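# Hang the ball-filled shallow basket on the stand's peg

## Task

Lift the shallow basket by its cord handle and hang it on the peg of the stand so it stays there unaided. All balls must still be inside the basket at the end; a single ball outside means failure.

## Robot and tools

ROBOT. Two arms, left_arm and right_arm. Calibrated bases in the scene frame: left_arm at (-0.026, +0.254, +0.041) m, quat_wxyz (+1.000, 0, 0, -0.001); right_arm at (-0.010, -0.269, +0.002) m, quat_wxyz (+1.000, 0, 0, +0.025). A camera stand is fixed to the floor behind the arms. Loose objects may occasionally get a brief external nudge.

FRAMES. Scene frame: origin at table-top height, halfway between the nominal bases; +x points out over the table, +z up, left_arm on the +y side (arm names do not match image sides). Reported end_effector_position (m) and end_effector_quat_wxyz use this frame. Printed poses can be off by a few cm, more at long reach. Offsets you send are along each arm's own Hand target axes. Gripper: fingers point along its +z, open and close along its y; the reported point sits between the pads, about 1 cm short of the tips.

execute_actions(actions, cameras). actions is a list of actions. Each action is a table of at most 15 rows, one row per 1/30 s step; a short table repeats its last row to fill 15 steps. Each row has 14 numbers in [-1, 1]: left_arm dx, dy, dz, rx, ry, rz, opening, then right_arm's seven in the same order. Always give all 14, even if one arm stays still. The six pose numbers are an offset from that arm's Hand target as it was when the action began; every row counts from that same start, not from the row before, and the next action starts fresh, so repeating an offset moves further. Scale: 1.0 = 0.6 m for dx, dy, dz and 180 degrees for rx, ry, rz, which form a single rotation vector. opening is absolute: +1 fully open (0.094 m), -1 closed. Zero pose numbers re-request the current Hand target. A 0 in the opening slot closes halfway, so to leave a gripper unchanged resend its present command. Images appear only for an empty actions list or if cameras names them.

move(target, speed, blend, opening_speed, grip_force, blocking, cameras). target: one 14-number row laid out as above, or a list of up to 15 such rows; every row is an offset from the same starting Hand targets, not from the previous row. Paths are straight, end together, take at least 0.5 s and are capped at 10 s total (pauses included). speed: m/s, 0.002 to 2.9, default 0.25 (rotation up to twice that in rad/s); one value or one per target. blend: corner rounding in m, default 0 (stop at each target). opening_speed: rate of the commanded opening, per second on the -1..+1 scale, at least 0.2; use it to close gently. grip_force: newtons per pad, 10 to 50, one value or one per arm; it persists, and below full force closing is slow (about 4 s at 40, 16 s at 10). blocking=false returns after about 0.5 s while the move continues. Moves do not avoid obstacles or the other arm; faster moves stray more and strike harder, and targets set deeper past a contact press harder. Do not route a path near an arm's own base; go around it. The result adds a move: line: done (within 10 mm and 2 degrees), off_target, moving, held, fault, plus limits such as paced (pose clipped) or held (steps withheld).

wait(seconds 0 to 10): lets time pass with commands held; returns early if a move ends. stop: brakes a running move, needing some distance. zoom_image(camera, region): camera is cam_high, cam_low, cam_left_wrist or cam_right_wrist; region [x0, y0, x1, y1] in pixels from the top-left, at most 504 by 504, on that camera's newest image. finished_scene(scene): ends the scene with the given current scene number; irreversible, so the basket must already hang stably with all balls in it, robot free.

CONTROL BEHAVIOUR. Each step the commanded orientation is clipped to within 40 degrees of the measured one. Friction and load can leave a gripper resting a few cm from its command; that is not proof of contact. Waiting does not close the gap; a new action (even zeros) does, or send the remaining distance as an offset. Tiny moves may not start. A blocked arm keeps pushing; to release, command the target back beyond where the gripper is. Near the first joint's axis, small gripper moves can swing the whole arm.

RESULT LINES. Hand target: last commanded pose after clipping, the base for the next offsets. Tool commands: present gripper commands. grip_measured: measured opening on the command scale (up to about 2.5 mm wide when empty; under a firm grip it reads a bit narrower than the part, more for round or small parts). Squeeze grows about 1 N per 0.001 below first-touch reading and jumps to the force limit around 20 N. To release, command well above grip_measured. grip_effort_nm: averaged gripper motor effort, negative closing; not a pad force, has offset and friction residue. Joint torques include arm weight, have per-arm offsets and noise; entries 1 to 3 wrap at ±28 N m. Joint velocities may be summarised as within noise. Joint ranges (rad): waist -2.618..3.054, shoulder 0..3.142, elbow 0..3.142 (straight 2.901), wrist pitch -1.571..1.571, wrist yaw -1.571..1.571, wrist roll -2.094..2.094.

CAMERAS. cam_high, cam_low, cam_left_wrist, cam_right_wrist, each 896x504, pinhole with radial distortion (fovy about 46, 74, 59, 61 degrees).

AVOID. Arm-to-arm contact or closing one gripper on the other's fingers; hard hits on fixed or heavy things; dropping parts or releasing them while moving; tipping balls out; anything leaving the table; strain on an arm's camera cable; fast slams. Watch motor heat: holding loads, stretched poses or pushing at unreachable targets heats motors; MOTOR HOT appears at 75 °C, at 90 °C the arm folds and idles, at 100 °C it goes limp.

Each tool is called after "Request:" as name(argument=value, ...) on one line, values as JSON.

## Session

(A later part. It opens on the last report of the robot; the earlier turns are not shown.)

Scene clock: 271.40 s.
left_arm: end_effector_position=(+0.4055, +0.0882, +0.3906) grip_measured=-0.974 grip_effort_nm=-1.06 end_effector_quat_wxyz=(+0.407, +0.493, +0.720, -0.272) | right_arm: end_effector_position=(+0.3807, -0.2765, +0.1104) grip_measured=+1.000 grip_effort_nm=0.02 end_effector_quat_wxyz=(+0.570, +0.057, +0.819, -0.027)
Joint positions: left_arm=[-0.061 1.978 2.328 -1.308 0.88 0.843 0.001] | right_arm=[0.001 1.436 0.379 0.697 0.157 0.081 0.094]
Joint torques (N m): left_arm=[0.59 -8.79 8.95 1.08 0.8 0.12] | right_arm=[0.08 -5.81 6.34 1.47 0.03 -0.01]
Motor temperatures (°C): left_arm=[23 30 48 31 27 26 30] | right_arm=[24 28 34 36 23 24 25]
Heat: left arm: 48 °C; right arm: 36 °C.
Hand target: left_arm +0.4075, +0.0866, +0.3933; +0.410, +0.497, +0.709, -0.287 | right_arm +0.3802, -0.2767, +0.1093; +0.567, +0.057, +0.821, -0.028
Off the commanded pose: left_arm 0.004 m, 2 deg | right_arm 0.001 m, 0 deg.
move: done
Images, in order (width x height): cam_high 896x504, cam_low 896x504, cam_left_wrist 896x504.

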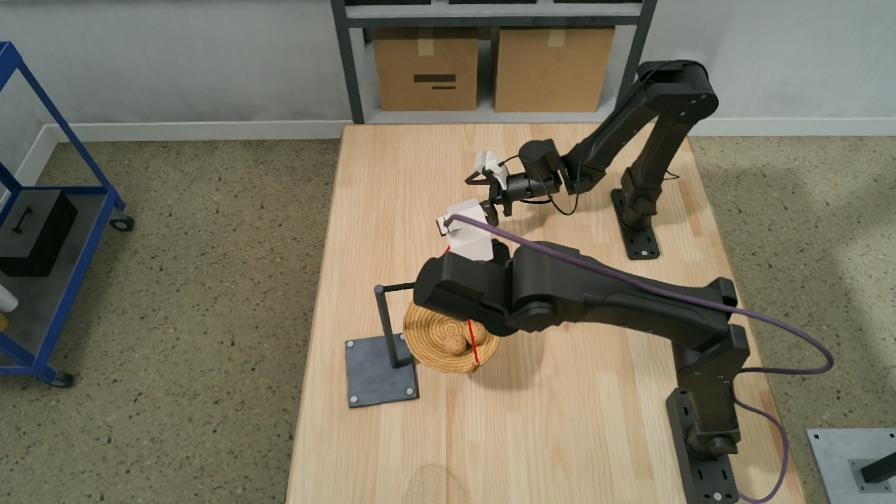

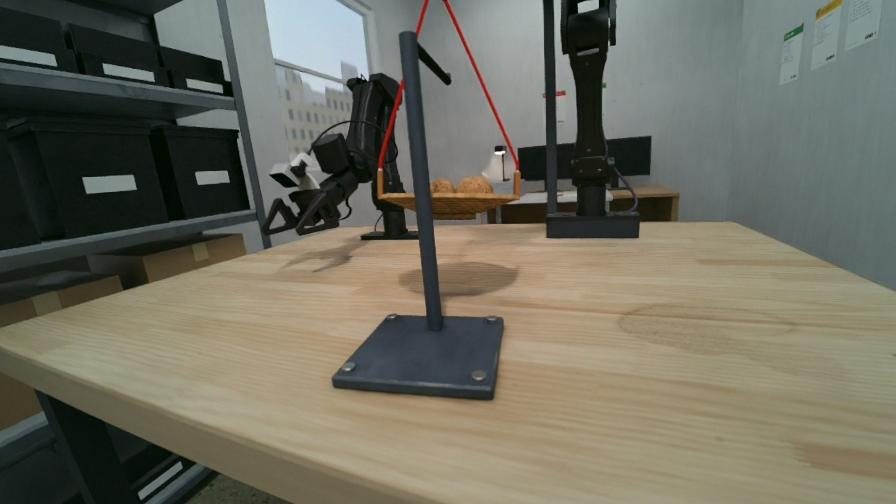

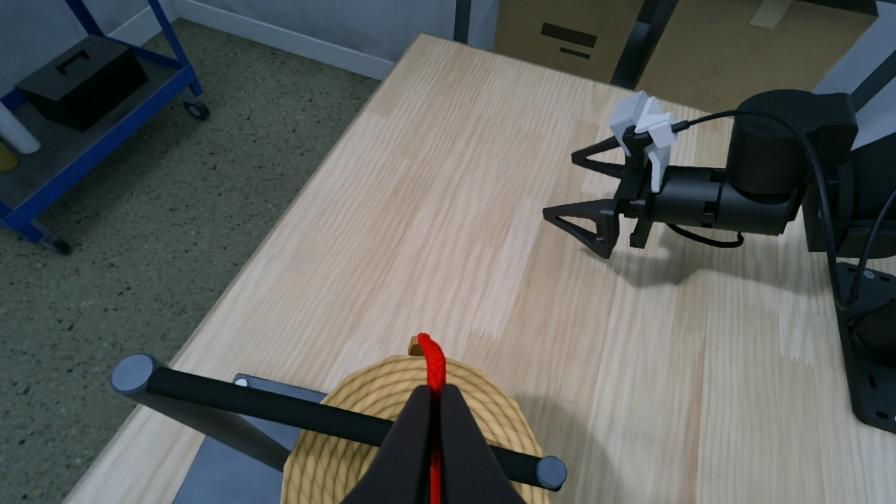

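Request:
move(target=[0.0909,0,0.0525,0,0,0,-1,0,0,0,0,0,0,1], speed=0.035, cameras=["cam_low","cam_left_wrist"])

Request:
zoom_image(camera="cam_low", region=[370, 0, 550, 270])

Scene clock: 281.80 s.
left_arm: end_effector_position=(+0.4133, +0.0873, +0.3086) grip_measured=-0.974 grip_effort_nm=-1.05 end_effector_quat_wxyz=(+0.381, +0.488, +0.731, -0.289) | right_arm: end_effector_position=(+0.3807, -0.2765, +0.1104) grip_measured=+1.000 grip_effort_nm=0.02 end_effector_quat_wxyz=(+0.570, +0.057, +0.819, -0.027)
Joint positions: left_arm=[-0.06 1.915 1.911 -1.031 0.886 0.856 0.001] | right_arm=[0.001 1.436 0.379 0.697 0.157 0.081 0.094]
Joint torques (N m): left_arm=[0.53 -15.82 6.09 1.41 0.75 0.1] | right_arm=[0.05 -5.75 6.31 1.48 0.04 -0.01]
Heat: left arm: 47 °C; right arm: 36 °C.
Hand target: left_arm +0.4076, +0.0866, +0.3303; +0.410, +0.497, +0.709, -0.287 | right_arm +0.3802, -0.2767, +0.1093; +0.567, +0.057, +0.821, -0.028
Off the commanded pose: left_arm 0.023 m, 4 deg | right_arm 0.001 m, 0 deg.
move: off_target (left_arm)
Images, in order (width x height): cam_low 896x504, cam_left_wrist 896x504.

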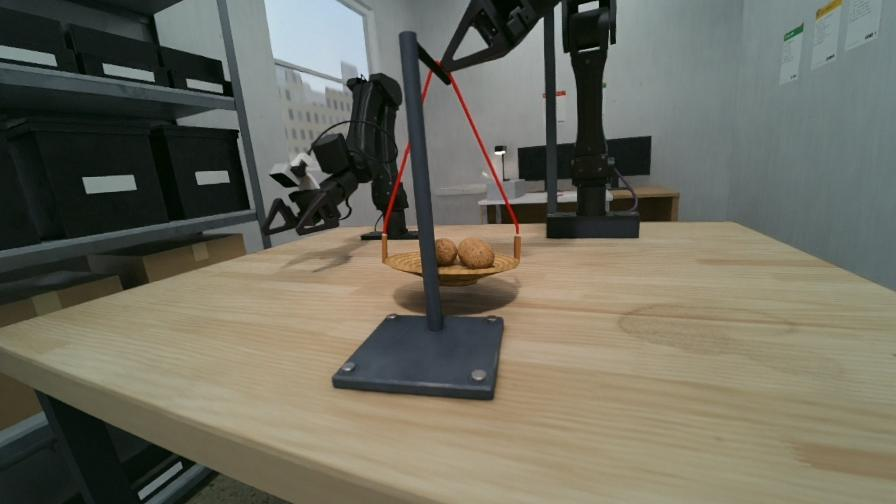

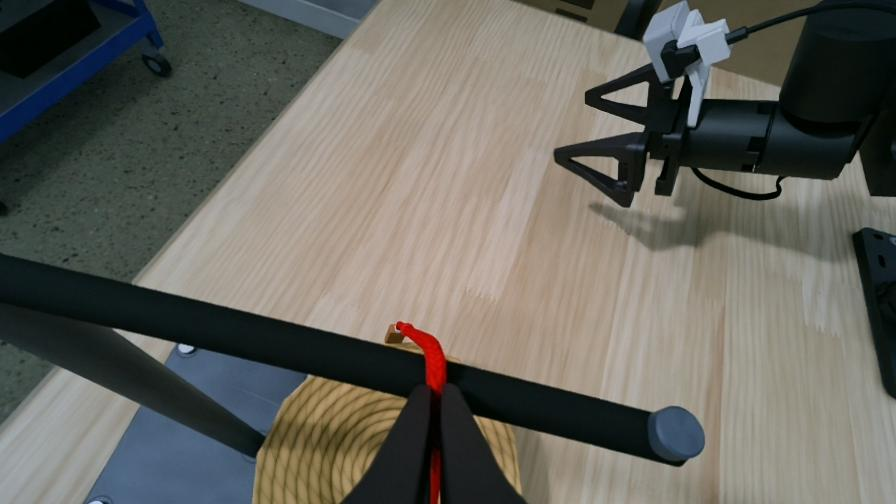

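Scaled by 1.867 from the camera's 896x504 image, which has a finer 1280x720 frame.

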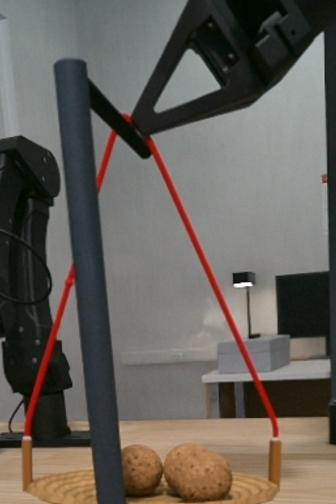

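Request:
move(target=[-0.0317,-0.0077,-0.0052,0,0,0,-1,0,0,0,0,0,0,1], speed=0.03, cameras=["cam_low","cam_left_wrist"])

Request:
zoom_image(camera="cam_low", region=[370, 0, 550, 270])

Request:
zoom_image(camera="cam_left_wrist", region=[300, 280, 600, 480])

Scene clock: 299.07 s.
left_arm: end_effector_position=(+0.4142, +0.0842, +0.3179) grip_measured=-0.974 grip_effort_nm=-1.05 end_effector_quat_wxyz=(+0.386, +0.487, +0.729, -0.287) | right_arm: end_effector_position=(+0.3807, -0.2765, +0.1104) grip_measured=+1.000 grip_effort_nm=0.02 end_effector_quat_wxyz=(+0.570, +0.057, +0.819, -0.027)
Joint positions: left_arm=[-0.068 1.915 1.941 -1.037 0.883 0.838 0.001] | right_arm=[0.001 1.436 0.379 0.697 0.157 0.081 0.094]
Joint torques (N m): left_arm=[-0.5 -15.19 9.96 1.01 0.66 -0.03] | right_arm=[0.03 -5.74 6.31 1.46 0.04 0]
Heat: left arm: 44 °C; right arm: 36 °C.
Hand target: left_arm +0.4056, +0.0787, +0.3483; +0.410, +0.496, +0.710, -0.287 | right_arm +0.3802, -0.2767, +0.1093; +0.567, +0.057, +0.821, -0.028
Off the commanded pose: left_arm 0.032 m, 4 deg | right_arm 0.001 m, 0 deg.
move: off_target (left_arm)
Images, in order (width x height): cam_low 896x504, cam_left_wrist 896x504.

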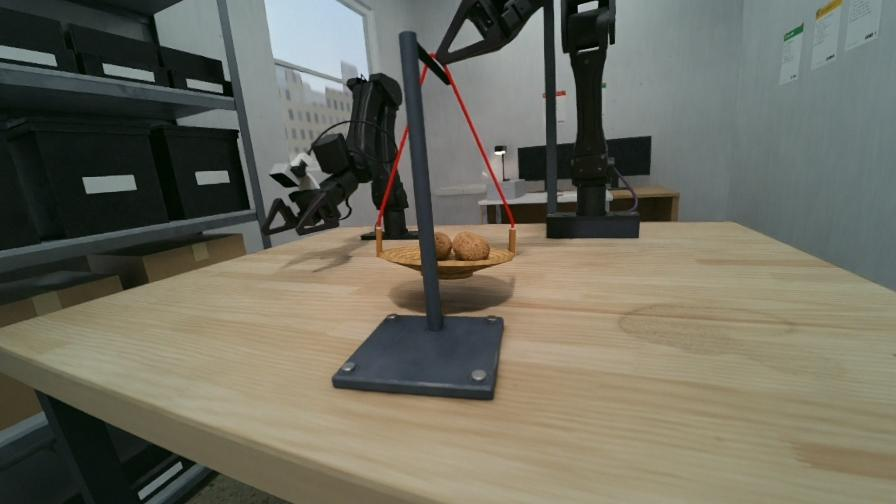

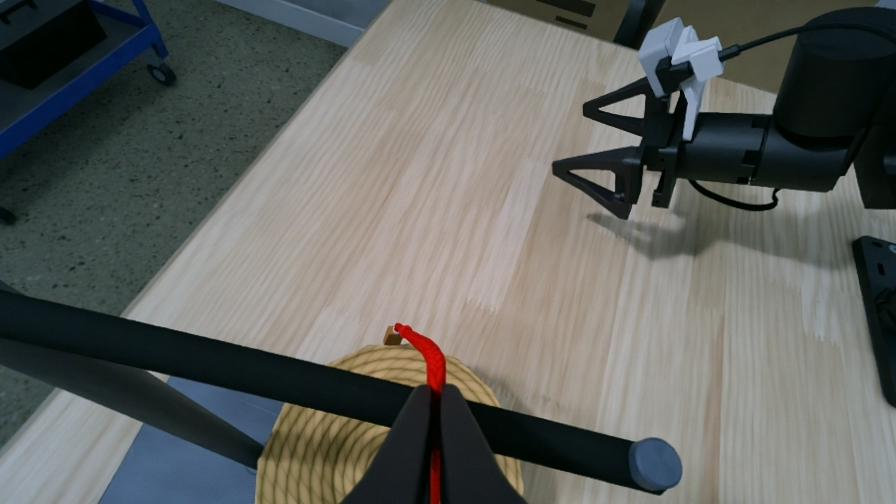

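Scaled by 1.867 from the camera's 896x504 image, which has a finer 1280x720 frame.

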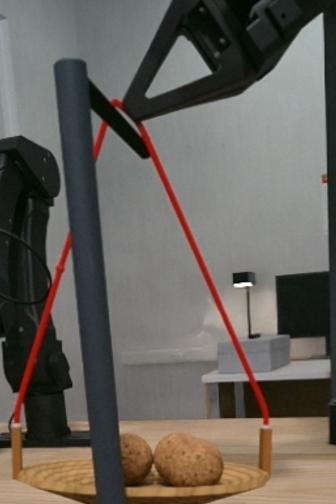

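Scaled by 1.680 from the camera's 896x504 image, which has a finer 1280x720 frame.

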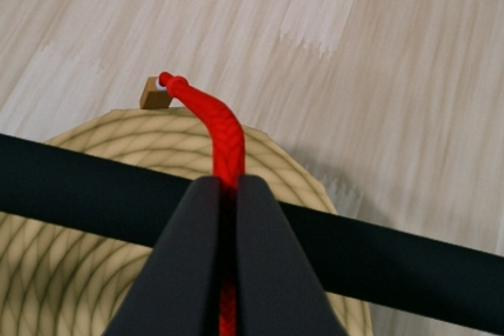

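Request:
move(target=[0,0,0,0,0,0,-0.5,0,0,0,0,0,0,1], speed=0.03, opening_speed=0.3, cameras=["cam_low","cam_left_wrist"])

Request:
zoom_image(camera="cam_low", region=[370, 0, 550, 270])

Scene clock: 312.43 s.
left_arm: end_effector_position=(+0.4145, +0.0836, +0.3219) grip_measured=-0.503 grip_effort_nm=0.12 end_effector_quat_wxyz=(+0.390, +0.488, +0.726, -0.287) | right_arm: end_effector_position=(+0.3807, -0.2765, +0.1104) grip_measured=+1.000 grip_effort_nm=0.02 end_effector_quat_wxyz=(+0.570, +0.057, +0.819, -0.027)
Joint positions: left_arm=[-0.068 1.915 1.952 -1.038 0.888 0.838 0.023] | right_arm=[0.001 1.436 0.379 0.697 0.157 0.081 0.094]
Joint torques (N m): left_arm=[-0.51 -15.02 9.25 1.03 0.61 -0.04] | right_arm=[0.06 -5.71 6.32 1.47 0.05 -0.01]
Heat: left arm: 47 °C; right arm: 36 °C.
Hand target: left_arm +0.4056, +0.0787, +0.3483; +0.410, +0.496, +0.710, -0.287 | right_arm +0.3802, -0.2767, +0.1093; +0.567, +0.057, +0.821, -0.028
Off the commanded pose: left_arm 0.028 m, 3 deg | right_arm 0.001 m, 0 deg.
move: off_target (left_arm)
Images, in order (width x height): cam_low 896x504, cam_left_wrist 896x504.

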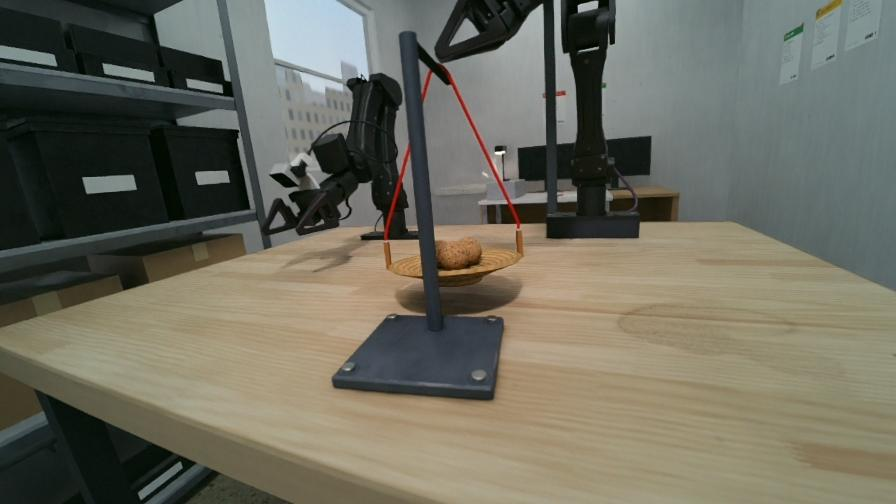

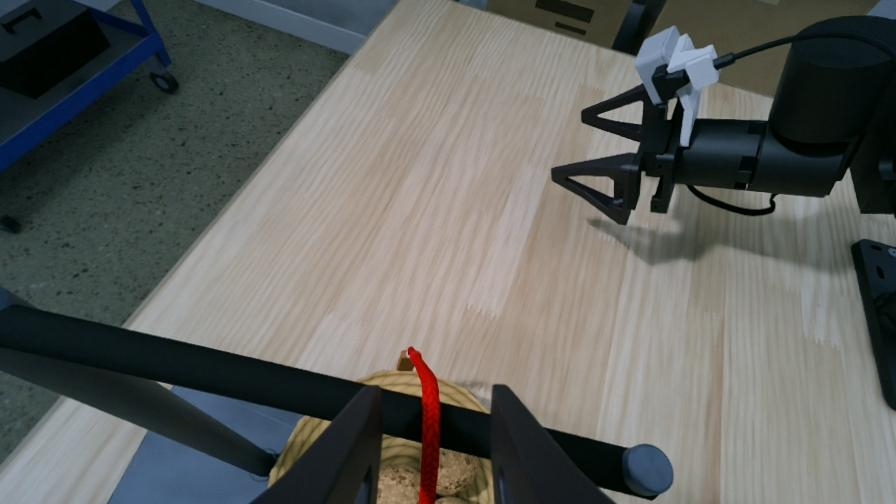

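Scaled by 1.867 from the camera's 896x504 image, which has a finer 1280x720 frame.

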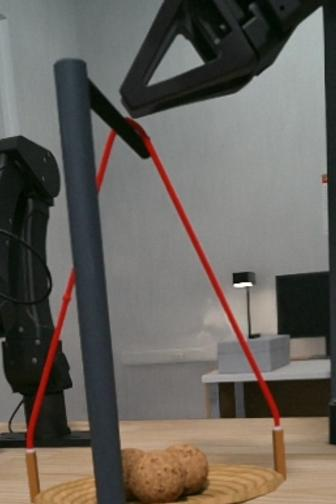

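Request:
move(target=[-0.015,0,-0.18,0,0,0,-0.4,0,0,0,0,0,0,1], speed=0.1, cameras=["cam_high","cam_low","cam_left_wrist"])

Scene clock: 318.03 s.
left_arm: end_effector_position=(+0.3767, +0.1640, +0.4126) grip_measured=-0.403 grip_effort_nm=0.12 end_effector_quat_wxyz=(+0.436, +0.485, +0.712, -0.261) | right_arm: end_effector_position=(+0.3807, -0.2765, +0.1104) grip_measured=+1.000 grip_effort_nm=0.03 end_effector_quat_wxyz=(+0.570, +0.057, +0.819, -0.027)
Joint positions: left_arm=[0.158 1.918 2.339 -1.529 1 1.095 0.028] | right_arm=[0.001 1.436 0.379 0.697 0.157 0.081 0.094]
Joint torques (N m): left_arm=[0.16 -8.62 6.04 0.7 0.67 0.13] | right_arm=[0.1 -5.75 6.32 1.48 0.04 -0.01]
Heat: left arm: 47 °C; right arm: 36 °C.
Hand target: left_arm +0.3752, +0.1623, +0.4100; +0.409, +0.496, +0.710, -0.287 | right_arm +0.3802, -0.2767, +0.1093; +0.567, +0.057, +0.821, -0.028
Off the commanded pose: left_arm 0.003 m, 5 deg | right_arm 0.001 m, 0 deg.
joint sent to its limit (left arm) — joint 4 (wrist pitch), lower limit. The joint targets are off in orientation, not in position.
move: off_target (left_arm)
Images, in order (width x height): cam_high 896x504, cam_low 896x504, cam_left_wrist 896x504.

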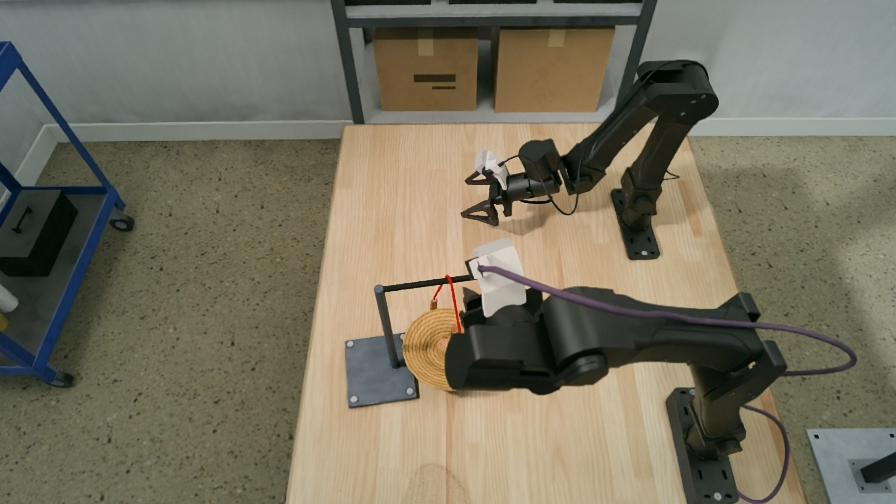

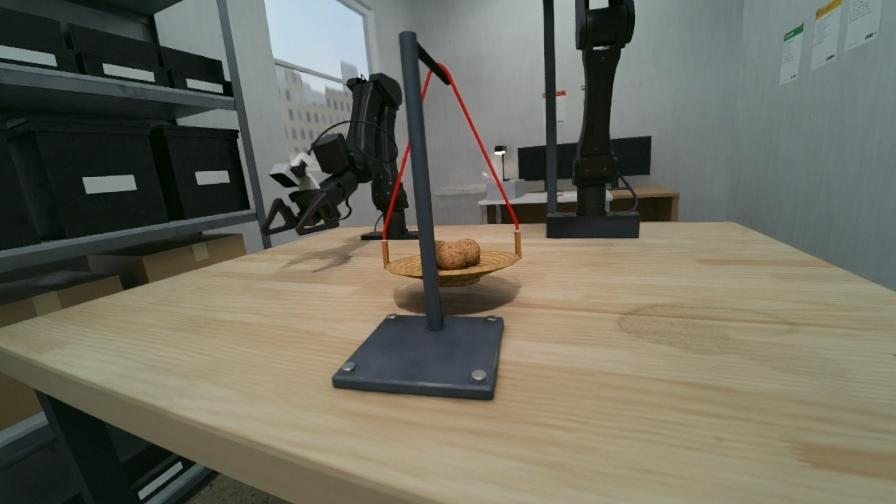

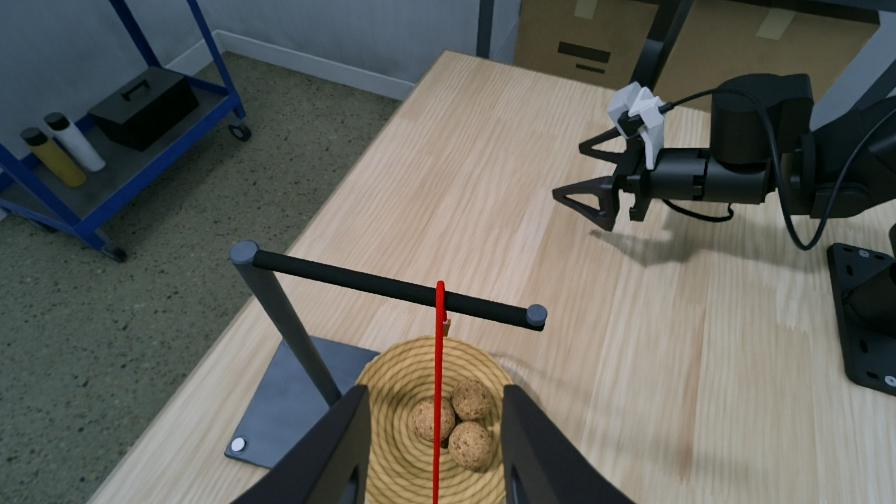

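Request:
finished_scene(scene=2)

The scene is finished: the task was done.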